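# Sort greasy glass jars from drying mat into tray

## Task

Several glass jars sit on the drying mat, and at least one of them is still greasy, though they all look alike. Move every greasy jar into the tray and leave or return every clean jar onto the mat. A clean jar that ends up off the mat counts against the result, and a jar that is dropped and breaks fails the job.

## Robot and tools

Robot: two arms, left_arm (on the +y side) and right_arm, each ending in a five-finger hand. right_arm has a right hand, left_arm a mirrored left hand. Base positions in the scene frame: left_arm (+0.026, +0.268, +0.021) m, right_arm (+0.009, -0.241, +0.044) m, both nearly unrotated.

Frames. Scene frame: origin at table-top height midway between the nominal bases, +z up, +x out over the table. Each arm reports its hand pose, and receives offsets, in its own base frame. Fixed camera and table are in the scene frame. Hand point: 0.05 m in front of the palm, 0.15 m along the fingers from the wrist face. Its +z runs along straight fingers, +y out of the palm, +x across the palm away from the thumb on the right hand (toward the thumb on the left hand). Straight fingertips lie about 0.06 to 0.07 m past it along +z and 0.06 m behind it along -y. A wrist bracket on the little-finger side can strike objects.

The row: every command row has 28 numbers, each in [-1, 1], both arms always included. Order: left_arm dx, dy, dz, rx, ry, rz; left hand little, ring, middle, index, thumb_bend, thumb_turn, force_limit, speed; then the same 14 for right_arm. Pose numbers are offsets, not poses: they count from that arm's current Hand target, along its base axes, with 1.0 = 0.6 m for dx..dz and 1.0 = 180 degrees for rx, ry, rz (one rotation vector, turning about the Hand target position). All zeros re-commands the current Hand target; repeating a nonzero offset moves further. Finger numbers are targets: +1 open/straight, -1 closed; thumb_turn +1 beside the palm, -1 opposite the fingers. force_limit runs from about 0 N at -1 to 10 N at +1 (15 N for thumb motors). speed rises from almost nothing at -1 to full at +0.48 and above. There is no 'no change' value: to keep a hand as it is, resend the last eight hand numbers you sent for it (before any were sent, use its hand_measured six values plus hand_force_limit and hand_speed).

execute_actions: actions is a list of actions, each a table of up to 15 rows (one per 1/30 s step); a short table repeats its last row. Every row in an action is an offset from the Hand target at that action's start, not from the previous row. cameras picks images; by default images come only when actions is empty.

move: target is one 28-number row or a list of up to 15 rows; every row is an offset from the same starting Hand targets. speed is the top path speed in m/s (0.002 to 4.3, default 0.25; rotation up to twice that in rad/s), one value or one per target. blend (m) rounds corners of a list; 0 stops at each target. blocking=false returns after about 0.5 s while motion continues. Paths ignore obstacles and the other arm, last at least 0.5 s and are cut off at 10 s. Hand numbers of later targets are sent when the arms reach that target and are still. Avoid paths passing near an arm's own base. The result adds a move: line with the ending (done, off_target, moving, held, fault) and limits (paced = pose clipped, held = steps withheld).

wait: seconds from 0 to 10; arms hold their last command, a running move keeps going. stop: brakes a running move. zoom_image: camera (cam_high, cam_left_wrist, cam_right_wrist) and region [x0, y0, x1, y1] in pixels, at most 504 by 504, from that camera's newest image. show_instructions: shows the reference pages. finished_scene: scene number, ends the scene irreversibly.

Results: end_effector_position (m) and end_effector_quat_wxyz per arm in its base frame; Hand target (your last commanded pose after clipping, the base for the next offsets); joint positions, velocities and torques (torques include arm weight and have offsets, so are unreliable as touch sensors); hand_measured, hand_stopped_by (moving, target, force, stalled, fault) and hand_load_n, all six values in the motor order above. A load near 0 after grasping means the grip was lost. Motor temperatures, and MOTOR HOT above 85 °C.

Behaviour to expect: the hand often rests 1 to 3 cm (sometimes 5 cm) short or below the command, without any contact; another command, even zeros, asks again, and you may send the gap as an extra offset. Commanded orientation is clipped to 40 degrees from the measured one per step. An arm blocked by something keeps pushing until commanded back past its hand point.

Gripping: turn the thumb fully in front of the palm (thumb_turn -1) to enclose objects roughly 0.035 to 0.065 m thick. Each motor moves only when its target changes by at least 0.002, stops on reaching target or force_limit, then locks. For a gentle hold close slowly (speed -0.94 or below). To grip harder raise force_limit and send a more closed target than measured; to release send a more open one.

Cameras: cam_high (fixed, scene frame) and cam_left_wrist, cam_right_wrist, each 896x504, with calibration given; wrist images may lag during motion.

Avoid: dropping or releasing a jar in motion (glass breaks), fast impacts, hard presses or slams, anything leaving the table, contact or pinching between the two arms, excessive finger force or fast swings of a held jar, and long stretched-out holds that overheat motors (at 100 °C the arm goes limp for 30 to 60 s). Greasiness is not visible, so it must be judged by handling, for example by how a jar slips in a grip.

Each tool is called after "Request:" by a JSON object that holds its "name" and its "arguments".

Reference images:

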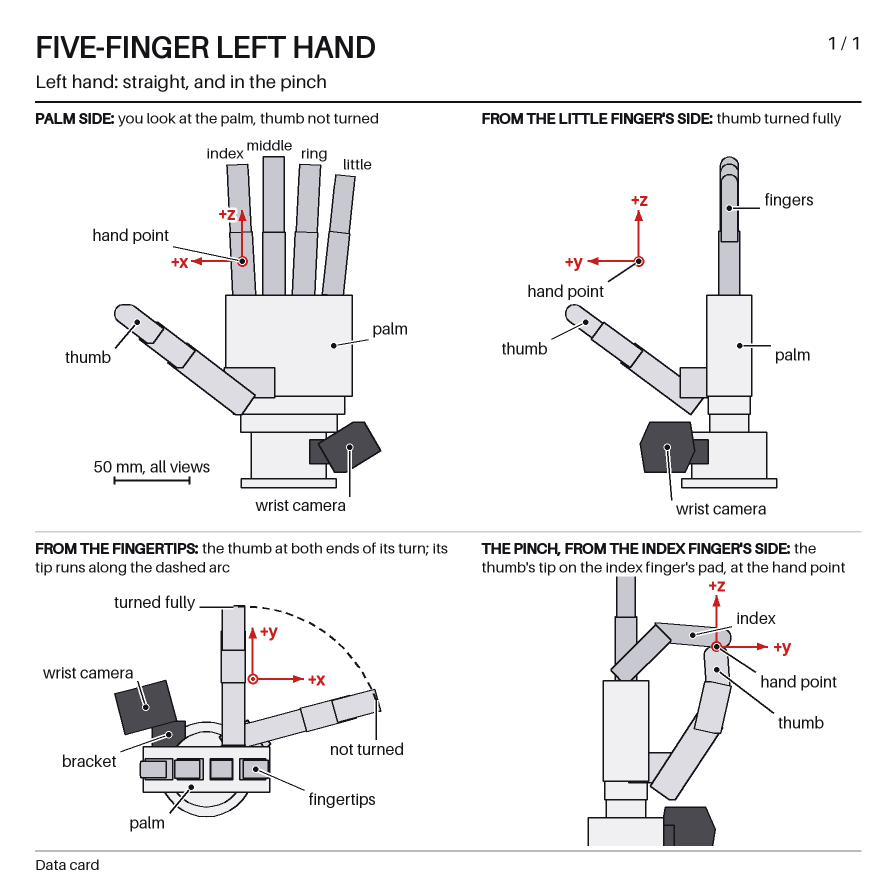

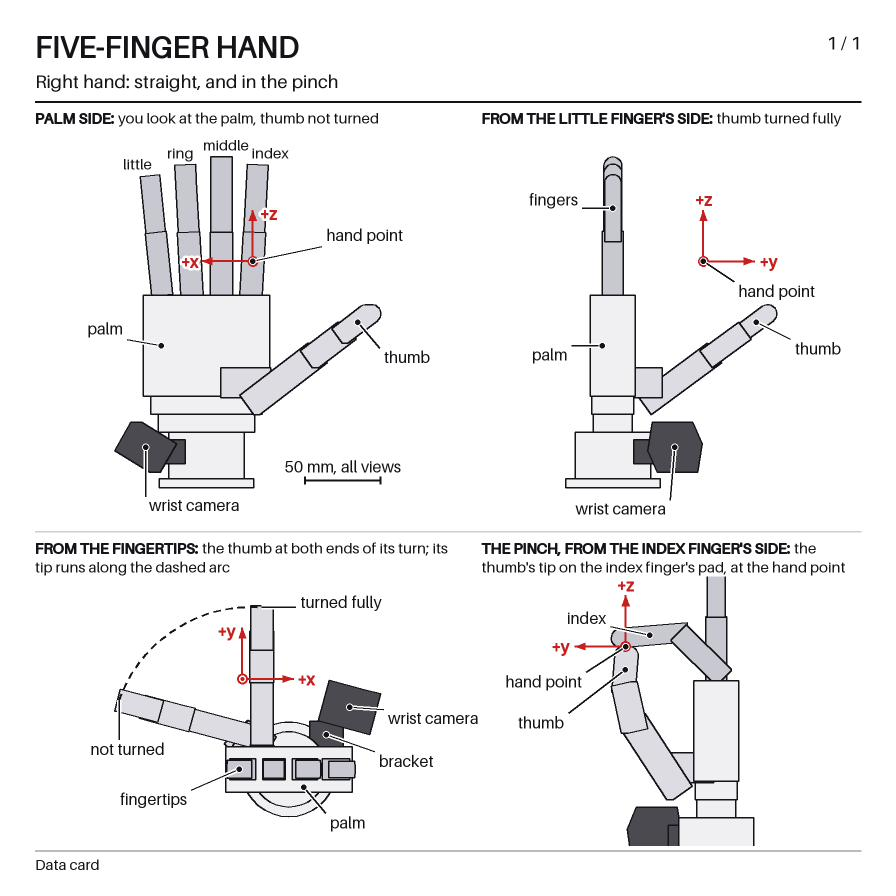

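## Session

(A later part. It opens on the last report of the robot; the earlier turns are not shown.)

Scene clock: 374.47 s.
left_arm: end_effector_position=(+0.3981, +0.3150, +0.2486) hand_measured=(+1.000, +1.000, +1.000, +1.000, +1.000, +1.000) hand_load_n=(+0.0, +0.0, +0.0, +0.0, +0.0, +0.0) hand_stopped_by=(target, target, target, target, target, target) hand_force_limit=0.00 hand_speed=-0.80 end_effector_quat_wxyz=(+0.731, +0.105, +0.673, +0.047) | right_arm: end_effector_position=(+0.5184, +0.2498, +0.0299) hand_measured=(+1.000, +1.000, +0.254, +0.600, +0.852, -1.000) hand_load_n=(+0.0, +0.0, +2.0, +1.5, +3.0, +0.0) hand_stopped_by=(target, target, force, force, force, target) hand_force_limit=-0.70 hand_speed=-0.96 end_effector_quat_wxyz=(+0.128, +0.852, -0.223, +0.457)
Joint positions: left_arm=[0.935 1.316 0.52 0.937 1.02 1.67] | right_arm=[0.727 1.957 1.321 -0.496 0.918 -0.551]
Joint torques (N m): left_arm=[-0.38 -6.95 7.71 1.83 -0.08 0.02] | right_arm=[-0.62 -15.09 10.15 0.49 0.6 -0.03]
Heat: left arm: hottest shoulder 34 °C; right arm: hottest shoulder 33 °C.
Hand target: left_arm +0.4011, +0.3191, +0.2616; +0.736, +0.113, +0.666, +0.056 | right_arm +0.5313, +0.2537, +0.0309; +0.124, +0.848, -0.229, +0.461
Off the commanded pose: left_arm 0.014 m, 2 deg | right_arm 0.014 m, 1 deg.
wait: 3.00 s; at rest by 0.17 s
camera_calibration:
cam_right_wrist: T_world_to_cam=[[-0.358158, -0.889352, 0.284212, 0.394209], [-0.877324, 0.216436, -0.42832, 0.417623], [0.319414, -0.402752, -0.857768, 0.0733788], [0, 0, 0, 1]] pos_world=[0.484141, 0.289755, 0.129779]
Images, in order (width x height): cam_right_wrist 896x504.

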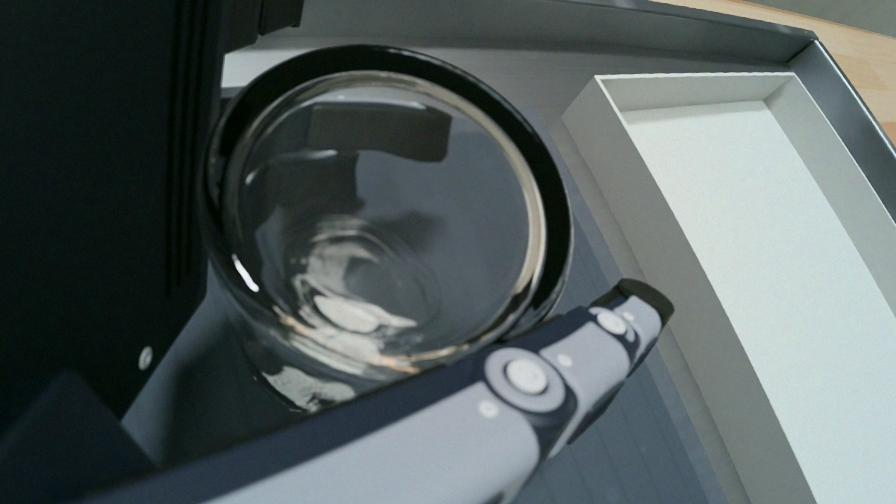

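Request:
{"name": "move", "arguments": {"target": [0,0,0,0,0,0,1,1,1,1,1,1,0,-0.8,0.0,0.0,0.06,0,0,0,1,1,-1,-1,-1,-1,-0.7,-0.965], "speed": 0.04, "cameras": ["cam_right_wrist","cam_high"]}}

Scene clock: 377.27 s.
left_arm: end_effector_position=(+0.3981, +0.3150, +0.2486) hand_measured=(+1.000, +1.000, +1.000, +1.000, +1.000, +1.000) hand_load_n=(+0.0, +0.0, +0.0, -0.5, +0.0, +0.5) hand_stopped_by=(target, target, target, target, target, target) hand_force_limit=0.00 hand_speed=-0.80 end_effector_quat_wxyz=(+0.731, +0.105, +0.673, +0.047) | right_arm: end_effector_position=(+0.5124, +0.2445, +0.0315) hand_measured=(+1.000, +1.000, +0.254, +0.600, +0.852, -1.000) hand_load_n=(+0.0, +0.0, +1.5, +1.0, +3.0, +0.0) hand_stopped_by=(target, target, force, force, force, target) hand_force_limit=-0.70 hand_speed=-0.96 end_effector_quat_wxyz=(+0.146, +0.858, -0.213, +0.444)
Joint positions: left_arm=[0.935 1.316 0.52 0.937 1.02 1.67] | right_arm=[0.727 1.957 1.328 -0.552 0.917 -0.551]
Joint torques (N m): left_arm=[-0.38 -6.83 7.68 1.83 -0.09 0.02] | right_arm=[-0.62 -20.13 11.59 -0.25 0.66 -0.03]
Heat: left arm: hottest shoulder 34 °C; right arm: hottest shoulder 33 °C.
Hand target: left_arm +0.4011, +0.3191, +0.2616; +0.736, +0.113, +0.666, +0.056 | right_arm +0.5312, +0.2536, +0.0668; +0.124, +0.848, -0.229, +0.461
Off the commanded pose: left_arm 0.014 m, 2 deg | right_arm 0.041 m, 4 deg.
move: off_target (left_arm, right_arm)
camera_calibration:
cam_right_wrist: T_world_to_cam=[[-0.346663, -0.879697, 0.325512, 0.37744], [-0.892736, 0.202943, -0.402289, 0.424547], [0.287832, -0.430055, -0.85569, 0.0973613], [0, 0, 0, 1]] pos_world=[0.481829, 0.287745, 0.13124]
Images, in order (width x height): cam_high 896x504, cam_right_wrist 896x504.

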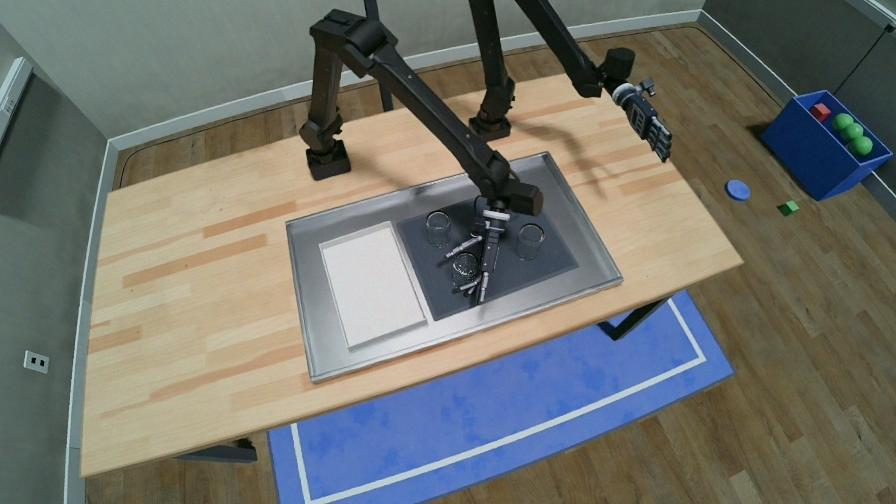

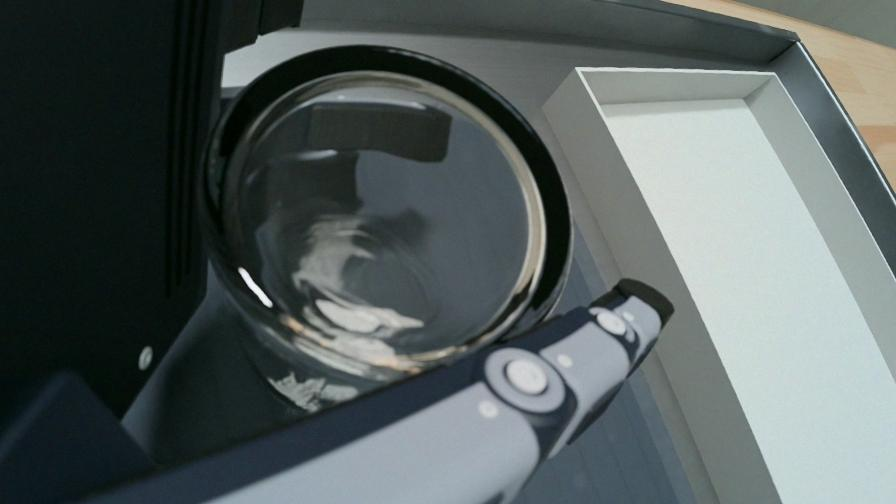

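Request:
{"name": "move", "arguments": {"target": [0,0,0,0,0,0,1,1,1,1,1,1,0,-0.8,0.0,0.0,0.04,0,0,0,1,1,-1,-1,-1,-1,-0.7,-0.965], "speed": 0.04, "cameras": ["cam_right_wrist","cam_high"]}}

Scene clock: 380.50 s.
left_arm: end_effector_position=(+0.3981, +0.3150, +0.2486) hand_measured=(+1.000, +1.000, +1.000, +1.000, +1.000, +1.000) hand_load_n=(+0.0, +0.0, +0.0, +0.0, +0.0, +0.0) hand_stopped_by=(target, target, target, target, target, target) hand_force_limit=0.00 hand_speed=-0.80 end_effector_quat_wxyz=(+0.731, +0.105, +0.673, +0.047) | right_arm: end_effector_position=(+0.5153, +0.2472, +0.0605) hand_measured=(+1.000, +1.000, +0.252, +0.600, +0.852, -1.000) hand_load_n=(+0.0, +0.0, +0.0, +0.0, +0.0, +0.0) hand_stopped_by=(target, target, force, force, force, target) hand_force_limit=-0.70 hand_speed=-0.96 end_effector_quat_wxyz=(+0.142, +0.857, -0.215, +0.447)
Joint positions: left_arm=[0.935 1.316 0.52 0.937 1.02 1.67] | right_arm=[0.727 1.919 1.357 -0.609 0.916 -0.551]
Joint torques (N m): left_arm=[-0.44 -6.95 7.68 1.83 -0.1 0.02] | right_arm=[-0.56 -19.31 11.59 -0.35 0.68 -0.03]
Heat: left arm: hottest shoulder 34 °C; right arm: hottest elbow 34 °C.
Hand target: left_arm +0.4011, +0.3191, +0.2616; +0.736, +0.113, +0.666, +0.056 | right_arm +0.5312, +0.2536, +0.0908; +0.124, +0.848, -0.229, +0.461
Off the commanded pose: left_arm 0.014 m, 2 deg | right_arm 0.035 m, 3 deg.
move: off_target (left_arm, right_arm)
camera_calibration:
cam_right_wrist: T_world_to_cam=[[-0.348753, -0.882297, 0.316107, 0.373642], [-0.889768, 0.205739, -0.407412, 0.436322], [0.294423, -0.423348, -0.856791, 0.117525], [0, 0, 0, 1]] pos_world=[0.483932, 0.289648, 0.160347]
Images, in order (width x height): cam_high 896x504, cam_right_wrist 896x504.

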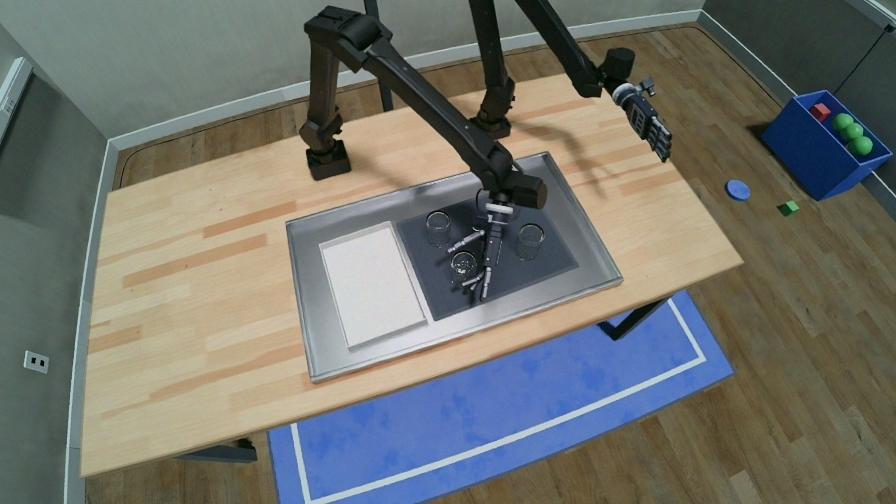

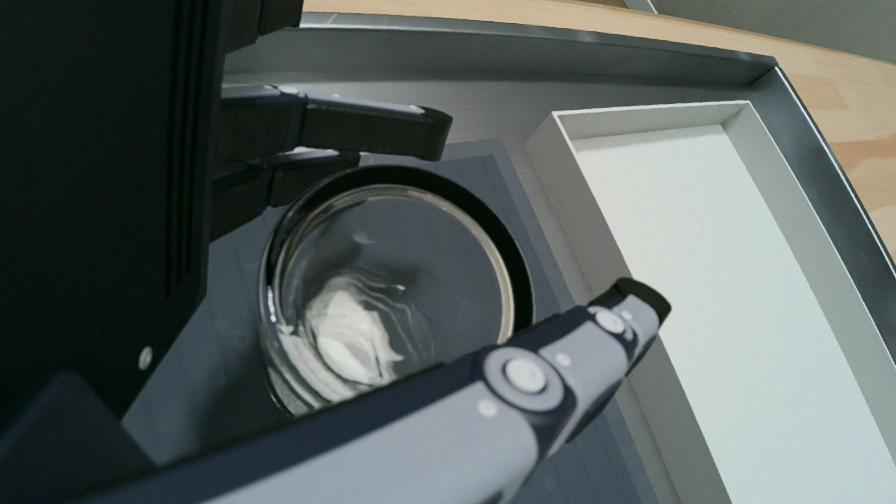

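Request:
{"name": "execute_actions", "arguments": {"actions": [[[0,0,0,0,0,0,1,1,1,1,1,1,0,-0.8,0,0,0,0,0,0,1,1,1,1,1,-1,-0.75,-0.5]]]}}

Request:
{"name": "move", "arguments": {"target": [[0,0,0,0,0,0,1,1,1,1,1,1,0,-0.8,-0.026,-0.004,0.0,-0.0222,-0.0385,0,1,1,1,1,1,-1,-0.75,-0.5],[0,0,0,0,0,0,1,1,1,1,1,1,0,-0.8,-0.026,-0.004,-0.07,-0.0222,-0.0385,0,1,1,1,1,1,-1,-0.75,-0.5]], "speed": 0.06, "cameras": ["cam_right_wrist"]}}

Scene clock: 388.90 s.
left_arm: end_effector_position=(+0.3981, +0.3150, +0.2486) hand_measured=(+1.000, +1.000, +1.000, +1.000, +1.000, +1.000) hand_load_n=(+0.0, +0.0, +0.0, +0.0, +0.0, +0.0) hand_stopped_by=(target, target, target, target, target, target) hand_force_limit=0.00 hand_speed=-0.80 end_effector_quat_wxyz=(+0.731, +0.105, +0.673, +0.047) | right_arm: end_effector_position=(+0.5152, +0.2472, +0.0605) hand_measured=(+1.000, +1.000, +1.000, +1.000, +1.000, -1.000) hand_load_n=(+0.0, +0.0, +0.0, +0.0, +0.0, +0.0) hand_stopped_by=(target, target, target, target, target, target) hand_force_limit=-0.75 hand_speed=-0.50 end_effector_quat_wxyz=(+0.142, +0.857, -0.215, +0.447)
Joint positions: left_arm=[0.935 1.316 0.52 0.937 1.02 1.67] | right_arm=[0.727 1.919 1.357 -0.61 0.916 -0.551]
Joint torques (N m): left_arm=[-0.38 -6.95 7.69 1.81 -0.09 0.02] | right_arm=[-0.5 -19.31 11.59 -0.25 0.68 -0.02]
Heat: left arm: hottest shoulder 34 °C; right arm: hottest shoulder 34 °C.
Hand target: left_arm +0.4011, +0.3191, +0.2616; +0.736, +0.113, +0.666, +0.056 | right_arm +0.5312, +0.2536, +0.0908; +0.124, +0.848, -0.229, +0.461
Off the commanded pose: left_arm 0.014 m, 2 deg | right_arm 0.035 m, 3 deg.

Scene clock: 391.43 s.
left_arm: end_effector_position=(+0.3981, +0.3150, +0.2486) hand_measured=(+1.000, +1.000, +1.000, +1.000, +1.000, +1.000) hand_load_n=(+0.0, +0.0, +0.0, +0.0, +0.0, +0.0) hand_stopped_by=(target, target, target, target, target, target) hand_force_limit=0.00 hand_speed=-0.80 end_effector_quat_wxyz=(+0.731, +0.105, +0.673, +0.047) | right_arm: end_effector_position=(+0.5163, +0.2463, +0.0539) hand_measured=(+1.000, +1.000, +1.000, +1.000, +1.000, -1.000) hand_load_n=(+0.0, +0.0, +0.0, +0.0, +0.0, +0.0) hand_stopped_by=(target, target, target, target, target, target) hand_force_limit=-0.75 hand_speed=-0.50 end_effector_quat_wxyz=(+0.140, +0.814, -0.225, +0.518)
Joint positions: left_arm=[0.935 1.316 0.52 0.937 1.02 1.67] | right_arm=[0.753 1.925 1.267 -0.374 1.053 -0.596]
Joint torques (N m): left_arm=[-0.38 -6.89 7.66 1.83 -0.09 0.02] | right_arm=[0.73 -15.21 7.24 0.77 0.72 -0.03]
Heat: left arm: hottest shoulder 34 °C; right arm: hottest shoulder 34 °C.
Hand target: left_arm +0.4011, +0.3191, +0.2616; +0.736, +0.113, +0.666, +0.056 | right_arm +0.5157, +0.2512, +0.0489; +0.139, +0.814, -0.220, +0.520
Off the commanded pose: left_arm 0.014 m, 2 deg | right_arm 0.007 m, 1 deg.
move: off_target (left_arm)
camera_calibration:
cam_right_wrist: T_world_to_cam=[[-0.409879, -0.867971, 0.280402, 0.405249], [-0.807934, 0.202788, -0.553281, 0.401006], [0.42337, -0.453325, -0.784382, 0.0480641], [0, 0, 0, 1]] pos_world=[0.469741, 0.292214, 0.145937]
Images, in order (width x height): cam_right_wrist 896x504.

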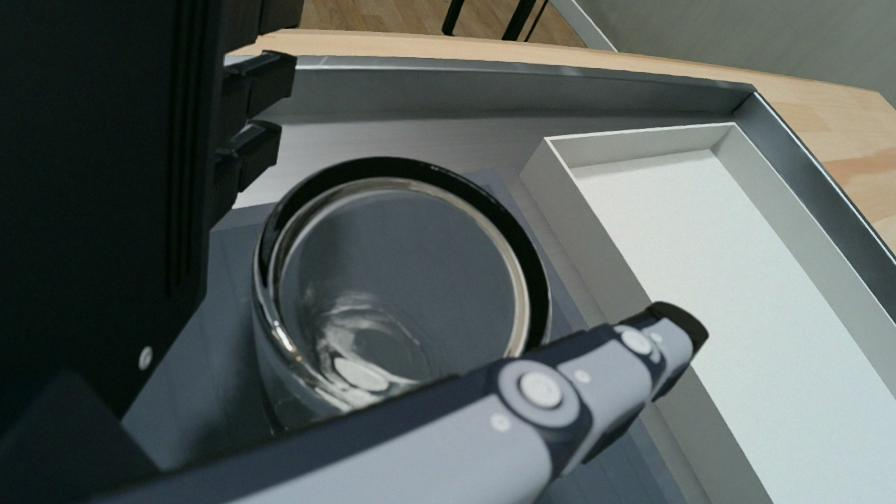

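Request:
{"name": "move", "arguments": {"target": [[0,0,0,0,0,0,1,1,1,1,1,1,0,-0.8,-0.022,0,0.0,0,0,0,1,1,1,1,1,-1,-0.75,-0.5],[0,0,0,0,0,0,1,1,1,1,1,1,0,-0.8,-0.022,0,-0.045,0,0,0,1,1,1,1,1,-1,-0.75,-0.5]], "speed": 0.06, "cameras": ["cam_right_wrist"]}}

Scene clock: 397.43 s.
left_arm: end_effector_position=(+0.3981, +0.3150, +0.2486) hand_measured=(+1.000, +1.000, +1.000, +1.000, +1.000, +1.000) hand_load_n=(+0.0, +0.0, +0.0, +0.0, +0.5, +0.0) hand_stopped_by=(target, target, target, target, target, target) hand_force_limit=0.00 hand_speed=-0.80 end_effector_quat_wxyz=(+0.731, +0.105, +0.673, +0.047) | right_arm: end_effector_position=(+0.5028, +0.2462, +0.0264) hand_measured=(+1.000, +1.000, +1.000, +1.000, +1.000, -1.000) hand_load_n=(+0.0, +0.0, +0.0, +0.0, +0.5, +0.0) hand_stopped_by=(target, target, target, target, target, target) hand_force_limit=-0.75 hand_speed=-0.50 end_effector_quat_wxyz=(+0.144, +0.816, -0.218, +0.516)
Joint positions: left_arm=[0.935 1.316 0.52 0.937 1.02 1.67] | right_arm=[0.77 1.956 1.225 -0.329 1.061 -0.582]
Joint torques (N m): left_arm=[-0.38 -6.89 7.71 1.84 -0.09 0.02] | right_arm=[0.73 -15.21 6.86 0.73 0.73 0.12]
Heat: left arm: hottest shoulder 34 °C; right arm: hottest shoulder 34 °C.
Hand target: left_arm +0.4011, +0.3191, +0.2616; +0.736, +0.113, +0.666, +0.056 | right_arm +0.5024, +0.2513, +0.0218; +0.139, +0.814, -0.219, +0.519
Off the commanded pose: left_arm 0.014 m, 2 deg | right_arm 0.007 m, 1 deg.
move: off_target (left_arm)
camera_calibration:
cam_right_wrist: T_world_to_cam=[[-0.401186, -0.867266, 0.294787, 0.402436], [-0.814028, 0.189995, -0.548872, 0.381048], [0.42001, -0.460164, -0.782202, 0.0354397], [0, 0, 0, 1]] pos_world=[0.45675, 0.29293, 0.118235]
Images, in order (width x height): cam_right_wrist 896x504.

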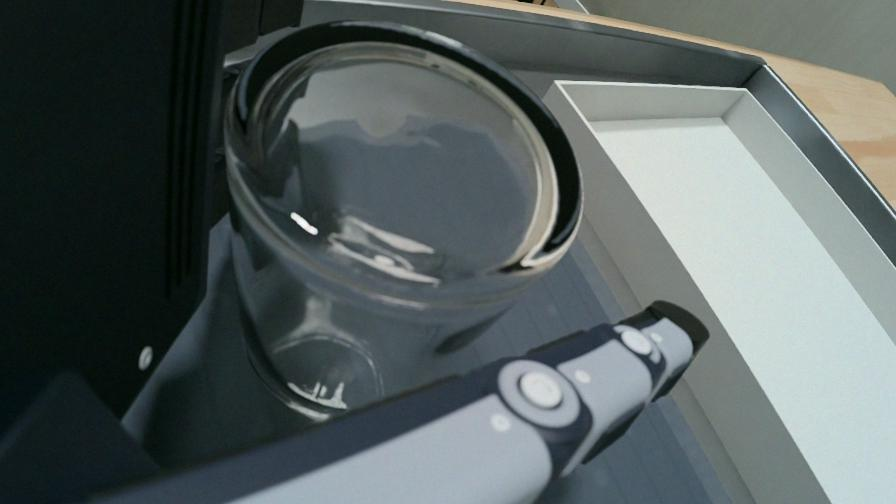

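Request:
{"name": "move", "arguments": {"target": [0,0,0,0,0,0,1,1,1,1,1,1,0,-0.8,0.0173,-0.01,-0.007,0,0,0,1,1,1,1,1,-1,-0.75,-0.5], "speed": 0.05, "cameras": ["cam_right_wrist"]}}

Request:
{"name": "execute_actions", "arguments": {"actions": [[[0,0,0,0,0,0,1,1,1,1,1,1,0,-0.8,0,0,0,0,0,0,1,1,0.5,0.65,0.8,-1,-0.75,-0.6]],[[0,0,0,0,0,0,1,1,1,1,1,1,0,-0.8,0,0,0,0,0,0,1,1,-1,-1,-1,-1,-0.6,-0.94]]]}}

Request:
{"name": "wait", "arguments": {"seconds": 2, "cameras": ["cam_right_wrist"]}}

Scene clock: 402.90 s.
left_arm: end_effector_position=(+0.3981, +0.3150, +0.2486) hand_measured=(+1.000, +1.000, +1.000, +1.000, +1.000, +1.000) hand_load_n=(+0.0, +0.0, +0.0, +0.0, +0.0, +0.0) hand_stopped_by=(target, target, target, target, target, target) hand_force_limit=0.00 hand_speed=-0.80 end_effector_quat_wxyz=(+0.731, +0.105, +0.673, +0.047) | right_arm: end_effector_position=(+0.5086, +0.2486, +0.0241) hand_measured=(+1.000, +1.000, +1.000, +1.000, +1.000, -1.000) hand_load_n=(+0.0, +0.0, +0.0, +0.0, +0.0, +0.0) hand_stopped_by=(target, target, target, target, target, target) hand_force_limit=-0.75 hand_speed=-0.50 end_effector_quat_wxyz=(+0.136, +0.814, -0.218, +0.520)
Joint positions: left_arm=[0.935 1.316 0.52 0.937 1.02 1.67] | right_arm=[0.767 1.963 1.225 -0.287 1.056 -0.603]
Joint torques (N m): left_arm=[-0.44 -6.95 7.69 1.84 -0.09 0.02] | right_arm=[-0.56 -15.03 7.02 0.76 0.52 -0.03]
Heat: left arm: hottest shoulder 34 °C; right arm: hottest shoulder 34 °C.
Hand target: left_arm +0.4011, +0.3191, +0.2616; +0.736, +0.113, +0.666, +0.056 | right_arm +0.5128, +0.2452, +0.0178; +0.139, +0.814, -0.220, +0.520
Off the commanded pose: left_arm 0.014 m, 2 deg | right_arm 0.008 m, 0 deg.
move: off_target (left_arm)
camera_calibration:
cam_right_wrist: T_world_to_cam=[[-0.397775, -0.87336, 0.2811, 0.407642], [-0.808837, 0.189186, -0.556769, 0.381793], [0.433079, -0.448833, -0.781659, 0.022856], [0, 0, 0, 1]] pos_world=[0.46106, 0.294047, 0.115848]
Images, in order (width x height): cam_right_wrist 896x504.

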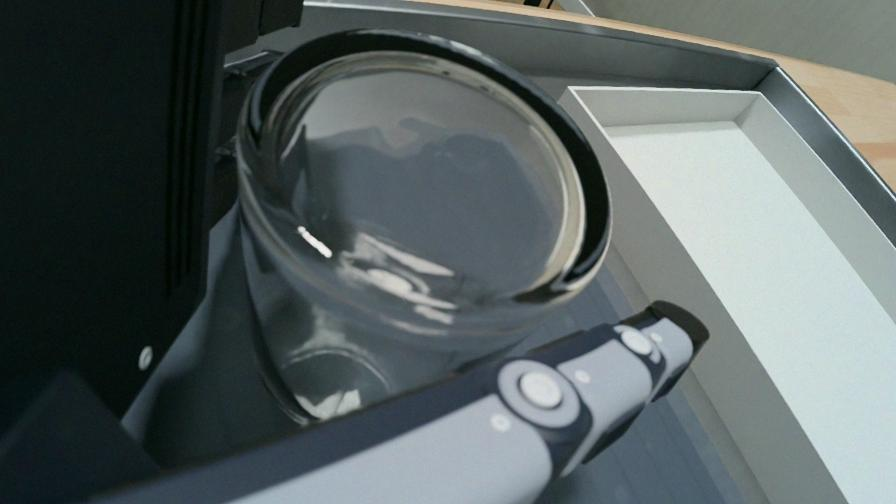

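Scene clock: 405.10 s.
left_arm: end_effector_position=(+0.3981, +0.3150, +0.2486) hand_measured=(+1.000, +1.000, +1.000, +1.000, +1.000, +1.000) hand_load_n=(-0.5, +0.0, +0.0, +0.0, +0.0, +0.0) hand_stopped_by=(target, target, target, target, target, target) hand_force_limit=0.00 hand_speed=-0.80 end_effector_quat_wxyz=(+0.731, +0.105, +0.673, +0.047) | right_arm: end_effector_position=(+0.5088, +0.2479, +0.0248) hand_measured=(+1.000, +1.000, +0.268, +0.466, +0.704, -1.000) hand_load_n=(+0.0, +0.0, +2.5, +1.5, +4.0, +0.0) hand_stopped_by=(target, target, force, force, force, target) hand_force_limit=-0.60 hand_speed=-0.94 end_effector_quat_wxyz=(+0.139, +0.814, -0.216, +0.520)
Joint positions: left_arm=[0.935 1.316 0.52 0.937 1.02 1.67] | right_arm=[0.766 1.963 1.225 -0.287 1.058 -0.611]
Joint torques (N m): left_arm=[-0.38 -6.89 7.69 1.84 -0.08 0.02] | right_arm=[-0.56 -14.97 6.99 0.76 0.44 0.04]
Heat: left arm: hottest shoulder 34 °C; right arm: hottest shoulder 34 °C.
Hand target: left_arm +0.4011, +0.3191, +0.2616; +0.736, +0.113, +0.666, +0.056 | right_arm +0.5128, +0.2453, +0.0178; +0.139, +0.814, -0.220, +0.520
Off the commanded pose: left_arm 0.014 m, 2 deg | right_arm 0.008 m, 0 deg.

Scene clock: 407.10 s.
left_arm: end_effector_position=(+0.3981, +0.3150, +0.2486) hand_measured=(+1.000, +1.000, +1.000, +1.000, +1.000, +1.000) hand_load_n=(+0.0, +0.0, +0.0, +0.0, +0.0, +0.0) hand_stopped_by=(target, target, target, target, target, target) hand_force_limit=0.00 hand_speed=-0.80 end_effector_quat_wxyz=(+0.731, +0.105, +0.673, +0.047) | right_arm: end_effector_position=(+0.5088, +0.2479, +0.0248) hand_measured=(+1.000, +1.000, +0.268, +0.466, +0.704, -1.000) hand_load_n=(+0.0, +0.0, +3.0, +1.5, +4.0, +0.0) hand_stopped_by=(target, target, force, force, force, target) hand_force_limit=-0.60 hand_speed=-0.94 end_effector_quat_wxyz=(+0.139, +0.814, -0.216, +0.520)
Joint positions: left_arm=[0.935 1.316 0.52 0.937 1.02 1.67] | right_arm=[0.766 1.963 1.225 -0.287 1.058 -0.611]
Joint torques (N m): left_arm=[-0.44 -7 7.69 1.85 -0.09 0.02] | right_arm=[-0.56 -14.97 7.02 0.75 0.44 0.04]
Heat: left arm: hottest shoulder 34 °C; right arm: hottest shoulder 34 °C.
Hand target: left_arm +0.4011, +0.3191, +0.2616; +0.736, +0.113, +0.666, +0.056 | right_arm +0.5128, +0.2453, +0.0178; +0.139, +0.814, -0.220, +0.520
Off the commanded pose: left_arm 0.014 m, 2 deg | right_arm 0.008 m, 0 deg.
wait: 2.00 s; at rest by 0.17 s
camera_calibration:
cam_right_wrist: T_world_to_cam=[[-0.395549, -0.872119, 0.288011, 0.405254], [-0.810336, 0.183781, -0.556399, 0.384593], [0.432315, -0.453468, -0.779404, 0.0244837], [0, 0, 0, 1]] pos_world=[0.461362, 0.293851, 0.116352]
Images, in order (width x height): cam_right_wrist 896x504.

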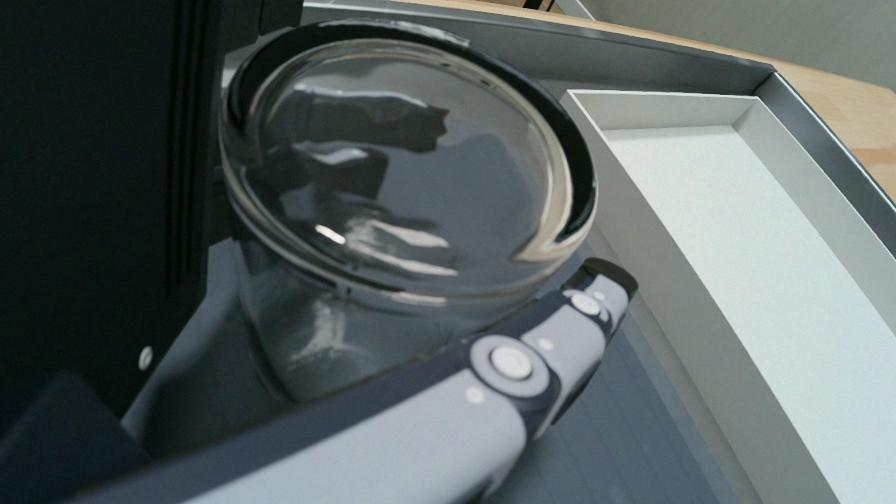

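Request:
{"name": "move", "arguments": {"target": [0,0,0,0,0,0,1,1,1,1,1,1,0,-0.8,0.0,0.0,0.07,0,0,0,1,1,-1,-1,-1,-1,-0.6,-0.94], "speed": 0.03, "cameras": ["cam_right_wrist","cam_high"]}}

Scene clock: 411.17 s.
left_arm: end_effector_position=(+0.3981, +0.3150, +0.2486) hand_measured=(+1.000, +1.000, +1.000, +1.000, +1.000, +1.000) hand_load_n=(+0.0, +0.0, +0.0, +0.0, +0.0, +0.0) hand_stopped_by=(target, target, target, target, target, target) hand_force_limit=0.00 hand_speed=-0.80 end_effector_quat_wxyz=(+0.731, +0.105, +0.673, +0.047) | right_arm: end_effector_position=(+0.5015, +0.2418, +0.0302) hand_measured=(+1.000, +1.000, +0.268, +0.466, +0.704, -1.000) hand_load_n=(+0.0, +0.0, +3.0, +1.5, +3.5, +0.5) hand_stopped_by=(target, target, force, force, force, target) hand_force_limit=-0.60 hand_speed=-0.94 end_effector_quat_wxyz=(+0.155, +0.823, -0.203, +0.507)
Joint positions: left_arm=[0.935 1.316 0.52 0.937 1.02 1.67] | right_arm=[0.766 1.948 1.225 -0.355 1.05 -0.611]
Joint torques (N m): left_arm=[-0.44 -6.95 7.68 1.83 -0.09 0.03] | right_arm=[-0.56 -20.01 8.98 -0.16 0.75 0.03]
Heat: left arm: hottest shoulder 34 °C; right arm: hottest shoulder 34 °C.
Hand target: left_arm +0.4011, +0.3191, +0.2616; +0.736, +0.113, +0.666, +0.056 | right_arm +0.5128, +0.2453, +0.0597; +0.139, +0.814, -0.220, +0.520
Off the commanded pose: left_arm 0.014 m, 2 deg | right_arm 0.032 m, 3 deg.
move: off_target (left_arm, right_arm)
camera_calibration:
cam_right_wrist: T_world_to_cam=[[-0.379228, -0.863831, 0.331635, 0.383981], [-0.833843, 0.163673, -0.527178, 0.398587], [0.401113, -0.476452, -0.782369, 0.0503791], [0, 0, 0, 1]] pos_world=[0.457768, 0.29046, 0.1222]
Images, in order (width x height): cam_high 896x504, cam_right_wrist 896x504.

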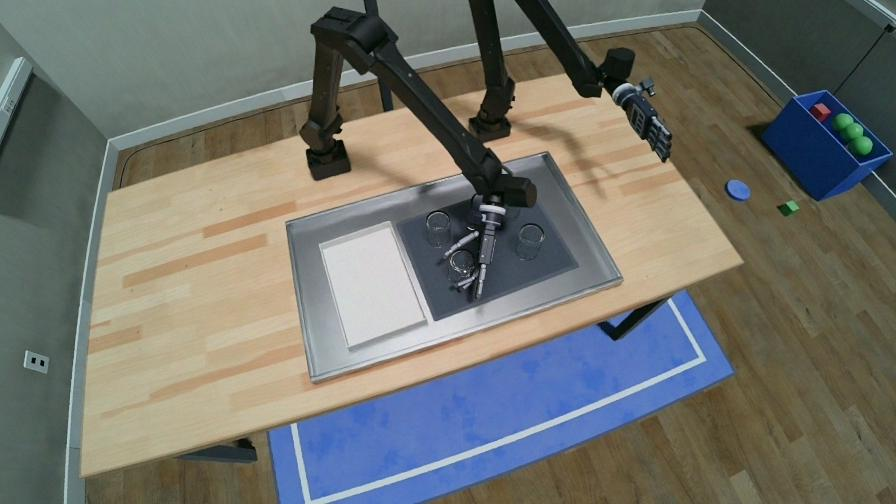

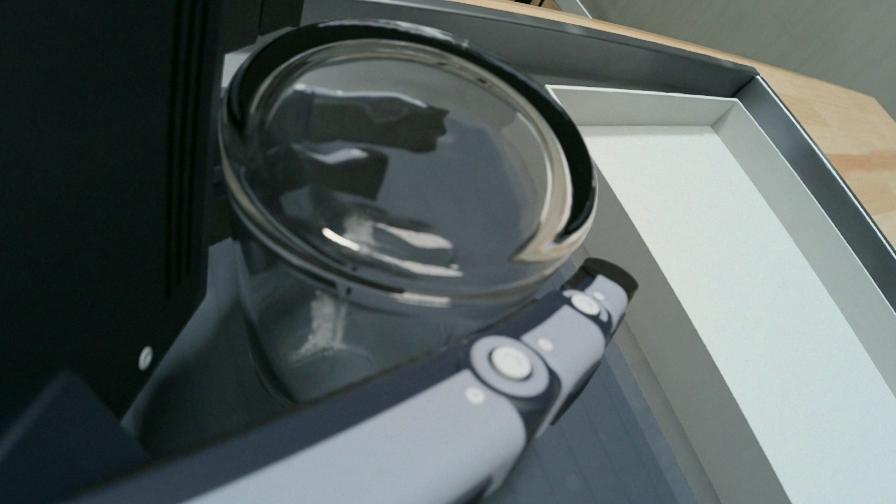

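Request:
{"name": "move", "arguments": {"target": [0,0,0,0,0,0,1,1,1,1,1,1,0,-0.8,0.0,0.0,0.025,0,0,0,1,1,-1,-1,-1,-1,-0.6,-0.94], "speed": 0.03, "cameras": ["cam_right_wrist"]}}

Scene clock: 413.53 s.
left_arm: end_effector_position=(+0.3981, +0.3150, +0.2486) hand_measured=(+1.000, +1.000, +1.000, +1.000, +1.000, +1.000) hand_load_n=(-0.5, +0.0, +0.0, +0.0, +0.0, +0.0) hand_stopped_by=(target, target, target, target, target, target) hand_force_limit=0.00 hand_speed=-0.80 end_effector_quat_wxyz=(+0.731, +0.105, +0.673, +0.047) | right_arm: end_effector_position=(+0.4988, +0.2392, +0.0428) hand_measured=(+1.000, +1.000, +0.268, +0.466, +0.704, -1.000) hand_load_n=(+0.0, +0.0, +3.0, +2.0, +3.5, +0.5) hand_stopped_by=(target, target, force, force, force, target) hand_force_limit=-0.60 hand_speed=-0.94 end_effector_quat_wxyz=(+0.158, +0.824, -0.201, +0.505)
Joint positions: left_arm=[0.935 1.316 0.52 0.937 1.02 1.67] | right_arm=[0.766 1.921 1.225 -0.39 1.05 -0.611]
Joint torques (N m): left_arm=[-0.32 -6.95 7.68 1.84 -0.09 0.02] | right_arm=[-0.56 -19.72 10.03 -0.17 0.76 0.03]
Heat: left arm: hottest shoulder 34 °C; right arm: hottest shoulder 34 °C.
Hand target: left_arm +0.4011, +0.3191, +0.2616; +0.736, +0.113, +0.666, +0.056 | right_arm +0.5128, +0.2453, +0.0747; +0.139, +0.814, -0.219, +0.519
Off the commanded pose: left_arm 0.014 m, 2 deg | right_arm 0.035 m, 4 deg.
move: off_target (left_arm, right_arm)
camera_calibration:
cam_right_wrist: T_world_to_cam=[[-0.377137, -0.861759, 0.339321, 0.374694], [-0.83717, 0.160496, -0.522864, 0.405654], [0.396123, -0.481261, -0.781968, 0.0637283], [0, 0, 0, 1]] pos_world=[0.455668, 0.28846, 0.134794]
Images, in order (width x height): cam_right_wrist 896x504.

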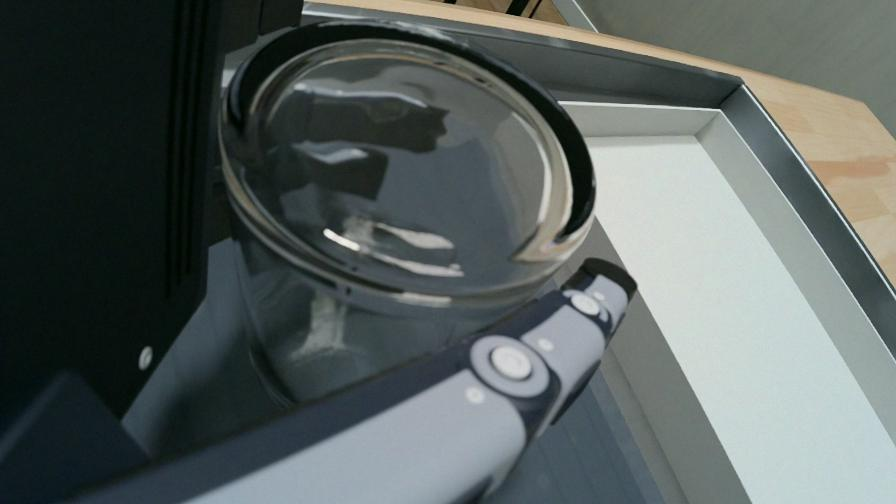

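Request:
{"name": "move", "arguments": {"target": [0,0,0,0,0,0,1,1,1,1,1,1,0,-0.8,0.0,0.0,-0.08,0,0,0,1,1,-1,-1,-1,-1,-0.6,-0.94], "speed": 0.04, "cameras": ["cam_right_wrist"]}}

Scene clock: 419.80 s.
left_arm: end_effector_position=(+0.3981, +0.3150, +0.2486) hand_measured=(+1.000, +1.000, +1.000, +1.000, +1.000, +1.000) hand_load_n=(+0.0, +0.0, +0.0, +0.0, +0.0, +0.0) hand_stopped_by=(target, target, target, target, target, target) hand_force_limit=0.00 hand_speed=-0.80 end_effector_quat_wxyz=(+0.731, +0.105, +0.673, +0.047) | right_arm: end_effector_position=(+0.5065, +0.2466, +0.0259) hand_measured=(+1.000, +1.000, +0.268, +0.466, +0.704, -1.000) hand_load_n=(+0.0, +0.0, +3.0, +1.5, +4.0, +0.0) hand_stopped_by=(target, target, force, force, force, target) hand_force_limit=-0.60 hand_speed=-0.94 end_effector_quat_wxyz=(+0.143, +0.819, -0.211, +0.515)
Joint positions: left_arm=[0.935 1.316 0.52 0.937 1.02 1.67] | right_arm=[0.766 1.958 1.225 -0.309 1.05 -0.611]
Joint torques (N m): left_arm=[-0.38 -6.95 7.66 1.83 -0.09 0.02] | right_arm=[-0.56 -15.85 7.43 0.8 0.73 0.03]
Heat: left arm: hottest shoulder 34 °C; right arm: hottest shoulder 34 °C.
Hand target: left_arm +0.4011, +0.3191, +0.2616; +0.736, +0.113, +0.666, +0.056 | right_arm +0.5128, +0.2453, +0.0267; +0.139, +0.814, -0.220, +0.520
Off the commanded pose: left_arm 0.014 m, 2 deg | right_arm 0.006 m, 1 deg.
move: off_target (left_arm)
camera_calibration:
cam_right_wrist: T_world_to_cam=[[-0.387519, -0.871466, 0.300624, 0.398254], [-0.820007, 0.176858, -0.544343, 0.389884], [0.421209, -0.457458, -0.783145, 0.0324585], [0, 0, 0, 1]] pos_world=[0.460368, 0.292959, 0.117926]
Images, in order (width x height): cam_right_wrist 896x504.

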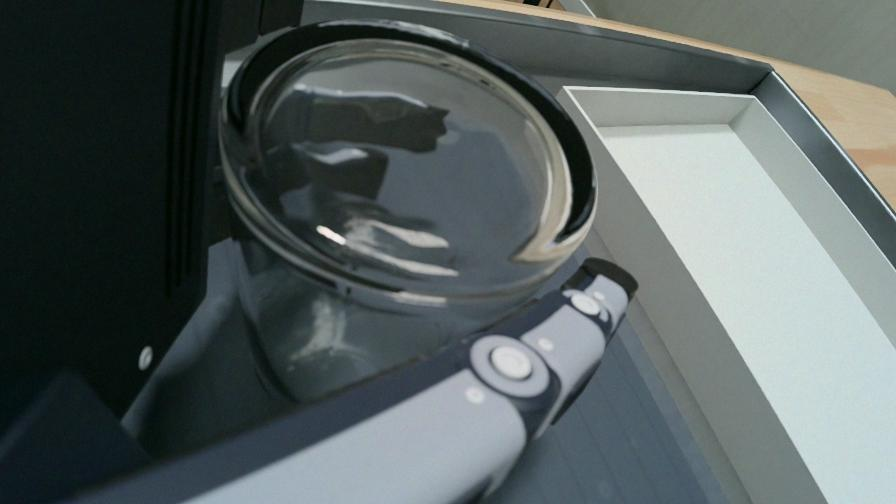

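Request:
{"name": "execute_actions", "arguments": {"actions": [[[0,0,0,0,0,0,1,1,1,1,1,1,0,-0.8,0,0,0,0,0,0,1,1,-1,-1,0.714,-1,-0.6,-0.94]]]}}

Request:
{"name": "move", "arguments": {"target": [0,0,0,0,0,0,1,1,1,1,1,1,0,-0.8,0.0,0.0,0.08,0,0,0,1,1,-1,-1,0.714,-1,-0.6,-0.94], "speed": 0.03, "cameras": ["cam_right_wrist"]}}

Scene clock: 424.70 s.
left_arm: end_effector_position=(+0.3981, +0.3150, +0.2486) hand_measured=(+1.000, +1.000, +1.000, +1.000, +1.000, +1.000) hand_load_n=(+0.0, +0.0, +0.0, +0.0, +0.0, +0.0) hand_stopped_by=(target, target, target, target, target, target) hand_force_limit=0.00 hand_speed=-0.80 end_effector_quat_wxyz=(+0.731, +0.105, +0.673, +0.047) | right_arm: end_effector_position=(+0.5065, +0.2466, +0.0259) hand_measured=(+1.000, +1.000, +0.268, +0.466, +0.716, -1.000) hand_load_n=(+0.0, +0.0, +2.0, +1.0, +2.5, +0.5) hand_stopped_by=(target, target, force, force, target, target) hand_force_limit=-0.60 hand_speed=-0.94 end_effector_quat_wxyz=(+0.143, +0.819, -0.211, +0.515)
Joint positions: left_arm=[0.935 1.316 0.52 0.937 1.02 1.67] | right_arm=[0.766 1.958 1.225 -0.309 1.05 -0.611]
Joint torques (N m): left_arm=[-0.44 -6.89 7.69 1.81 -0.09 0.02] | right_arm=[-0.56 -15.85 7.42 0.79 0.73 0.04]
Heat: left arm: hottest shoulder 34 °C; right arm: hottest elbow 34 °C.
Hand target: left_arm +0.4011, +0.3191, +0.2616; +0.736, +0.113, +0.666, +0.056 | right_arm +0.5128, +0.2453, +0.0267; +0.139, +0.814, -0.220, +0.520
Off the commanded pose: left_arm 0.014 m, 2 deg | right_arm 0.006 m, 1 deg.

Scene clock: 426.63 s.
left_arm: end_effector_position=(+0.3981, +0.3150, +0.2486) hand_measured=(+1.000, +1.000, +1.000, +1.000, +1.000, +1.000) hand_load_n=(+0.0, +0.0, +0.0, +0.0, +0.0, +0.0) hand_stopped_by=(target, target, target, target, target, target) hand_force_limit=0.00 hand_speed=-0.80 end_effector_quat_wxyz=(+0.731, +0.105, +0.673, +0.047) | right_arm: end_effector_position=(+0.4988, +0.2392, +0.0427) hand_measured=(+1.000, +1.000, +0.268, +0.466, +0.716, -1.000) hand_load_n=(+0.0, +0.0, +2.0, +1.0, +2.5, +0.5) hand_stopped_by=(target, target, force, force, target, target) hand_force_limit=-0.60 hand_speed=-0.94 end_effector_quat_wxyz=(+0.159, +0.825, -0.201, +0.505)
Joint positions: left_arm=[0.935 1.316 0.52 0.937 1.02 1.67] | right_arm=[0.766 1.922 1.225 -0.39 1.05 -0.611]
Joint torques (N m): left_arm=[-0.44 -6.95 7.71 1.83 -0.08 0.02] | right_arm=[-0.56 -19.66 10.04 -0.17 0.76 0.03]
Heat: left arm: hottest shoulder 34 °C; right arm: hottest elbow 34 °C.
Hand target: left_arm +0.4011, +0.3191, +0.2616; +0.736, +0.113, +0.666, +0.056 | right_arm +0.5128, +0.2453, +0.0747; +0.139, +0.814, -0.219, +0.519
Off the commanded pose: left_arm 0.014 m, 2 deg | right_arm 0.036 m, 4 deg.
move: off_target (left_arm, right_arm)
camera_calibration:
cam_right_wrist: T_world_to_cam=[[-0.376971, -0.86169, 0.33968, 0.374618], [-0.837343, 0.160289, -0.522651, 0.405659], [0.395917, -0.481453, -0.781954, 0.0637193], [0, 0, 0, 1]] pos_world=[0.455668, 0.28846, 0.134593]
Images, in order (width x height): cam_right_wrist 896x504.

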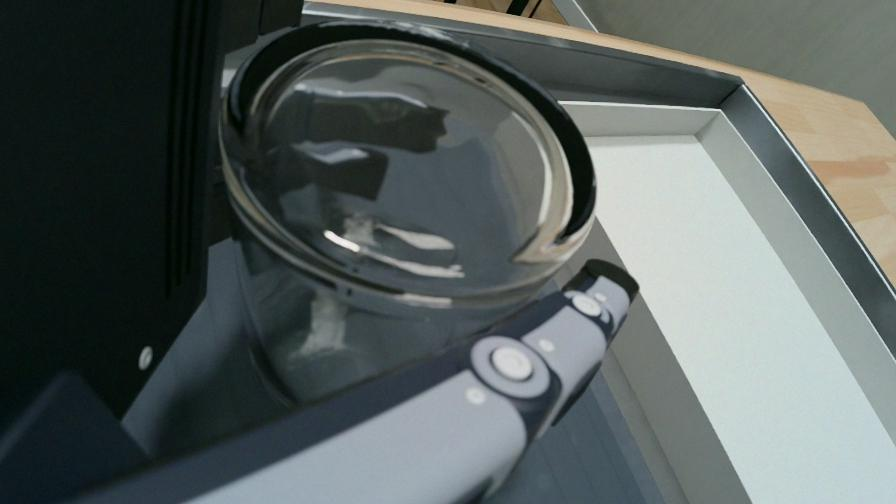

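Request:
{"name": "move", "arguments": {"target": [0,0,0,0,0,0,1,1,1,1,1,1,0,-0.8,0.0,0.0,-0.08,0,0,0,1,1,-1,-1,0.714,-1,-0.6,-0.94], "speed": 0.04}}

Request:
{"name": "execute_actions", "arguments": {"actions": [[[0,0,0,0,0,0,1,1,1,1,1,1,0,-0.8,0,0,0,0,0,0,1,1,-1,-1,0.722,-1,-0.6,-0.94]]]}}

Request:
{"name": "move", "arguments": {"target": [0,0,0,0,0,0,1,1,1,1,1,1,0,-0.8,0.0,0.0,0.08,0,0,0,1,1,-1,-1,0.722,-1,-0.6,-0.94], "speed": 0.03, "cameras": ["cam_right_wrist"]}}

Scene clock: 431.77 s.
left_arm: end_effector_position=(+0.3981, +0.3150, +0.2486) hand_measured=(+1.000, +1.000, +1.000, +1.000, +1.000, +1.000) hand_load_n=(+0.0, +0.0, +0.5, +0.0, +0.0, +0.0) hand_stopped_by=(target, target, target, target, target, target) hand_force_limit=0.00 hand_speed=-0.80 end_effector_quat_wxyz=(+0.731, +0.105, +0.673, +0.047) | right_arm: end_effector_position=(+0.5064, +0.2465, +0.0259) hand_measured=(+1.000, +1.000, +0.268, +0.466, +0.716, -1.000) hand_load_n=(+0.0, +0.0, +2.0, +0.5, +2.0, +0.5) hand_stopped_by=(target, target, force, force, target, target) hand_force_limit=-0.60 hand_speed=-0.94 end_effector_quat_wxyz=(+0.143, +0.819, -0.211, +0.515)
Joint positions: left_arm=[0.935 1.316 0.52 0.937 1.02 1.67] | right_arm=[0.766 1.958 1.225 -0.309 1.05 -0.611]
Joint torques (N m): left_arm=[-0.26 -6.95 7.68 1.85 -0.1 0.02] | right_arm=[-0.09 -15.85 7.34 0.8 0.73 0.04]
Heat: left arm: hottest shoulder 34 °C; right arm: hottest shoulder 34 °C.
Hand target: left_arm +0.4011, +0.3191, +0.2616; +0.736, +0.113, +0.666, +0.056 | right_arm +0.5128, +0.2453, +0.0267; +0.139, +0.814, -0.220, +0.520
Off the commanded pose: left_arm 0.014 m, 2 deg | right_arm 0.006 m, 1 deg.
move: off_target (left_arm)

Scene clock: 432.47 s.
left_arm: end_effector_position=(+0.3981, +0.3150, +0.2486) hand_measured=(+1.000, +1.000, +1.000, +1.000, +1.000, +1.000) hand_load_n=(+0.0, +0.0, +0.0, +0.0, +0.0, +0.0) hand_stopped_by=(target, target, target, target, target, target) hand_force_limit=0.00 hand_speed=-0.80 end_effector_quat_wxyz=(+0.731, +0.105, +0.673, +0.047) | right_arm: end_effector_position=(+0.5064, +0.2465, +0.0259) hand_measured=(+1.000, +1.000, +0.268, +0.466, +0.722, -1.000) hand_load_n=(+0.0, +0.0, +1.5, +0.5, +1.5, +0.5) hand_stopped_by=(target, target, force, force, target, target) hand_force_limit=-0.60 hand_speed=-0.94 end_effector_quat_wxyz=(+0.143, +0.819, -0.211, +0.515)
Joint positions: left_arm=[0.935 1.316 0.52 0.937 1.02 1.67] | right_arm=[0.766 1.958 1.225 -0.309 1.05 -0.611]
Joint torques (N m): left_arm=[-0.5 -6.89 7.66 1.83 -0.09 0.02] | right_arm=[-0.56 -15.85 7.43 0.81 0.72 0.04]
Heat: left arm: hottest shoulder 34 °C; right arm: hottest shoulder 34 °C.
Hand target: left_arm +0.4011, +0.3191, +0.2616; +0.736, +0.113, +0.666, +0.056 | right_arm +0.5128, +0.2453, +0.0267; +0.139, +0.814, -0.220, +0.520
Off the commanded pose: left_arm 0.014 m, 2 deg | right_arm 0.007 m, 1 deg.

Scene clock: 434.40 s.
left_arm: end_effector_position=(+0.3981, +0.3150, +0.2486) hand_measured=(+1.000, +1.000, +1.000, +1.000, +1.000, +1.000) hand_load_n=(+0.0, +0.0, +0.0, +0.0, +0.0, +0.0) hand_stopped_by=(target, target, target, target, target, target) hand_force_limit=0.00 hand_speed=-0.80 end_effector_quat_wxyz=(+0.731, +0.105, +0.673, +0.047) | right_arm: end_effector_position=(+0.4993, +0.2396, +0.0478) hand_measured=(+1.000, +1.000, +0.268, +0.466, +0.722, -1.000) hand_load_n=(+0.0, +0.0, +0.0, +0.0, +0.5, +0.5) hand_stopped_by=(target, target, force, force, target, target) hand_force_limit=-0.60 hand_speed=-0.94 end_effector_quat_wxyz=(+0.156, +0.823, -0.203, +0.507)
Joint positions: left_arm=[0.935 1.316 0.52 0.937 1.02 1.67] | right_arm=[0.766 1.912 1.225 -0.391 1.051 -0.611]
Joint torques (N m): left_arm=[-0.38 -6.89 7.69 1.84 -0.09 0.02] | right_arm=[-0.56 -18.73 10.11 -0.09 0.74 0.03]
Heat: left arm: hottest shoulder 34 °C; right arm: hottest shoulder 34 °C.
Hand target: left_arm +0.4011, +0.3191, +0.2616; +0.736, +0.113, +0.666, +0.056 | right_arm +0.5128, +0.2453, +0.0747; +0.139, +0.814, -0.220, +0.520
Off the commanded pose: left_arm 0.014 m, 2 deg | right_arm 0.031 m, 3 deg.
move: off_target (left_arm, right_arm)
camera_calibration:
cam_right_wrist: T_world_to_cam=[[-0.379645, -0.86354, 0.331916, 0.375595], [-0.833599, 0.163707, -0.527554, 0.406254], [0.401227, -0.476968, -0.781997, 0.0639984], [0, 0, 0, 1]] pos_world=[0.455568, 0.288359, 0.139701]
Images, in order (width x height): cam_right_wrist 896x504.

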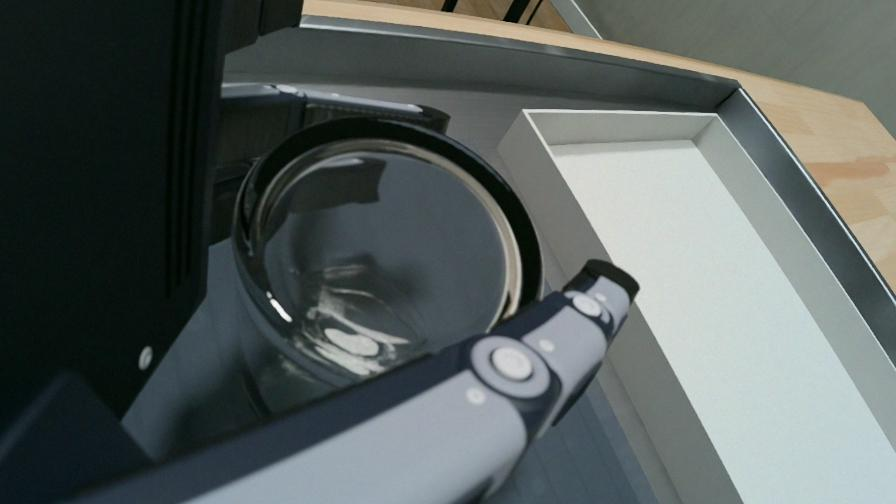

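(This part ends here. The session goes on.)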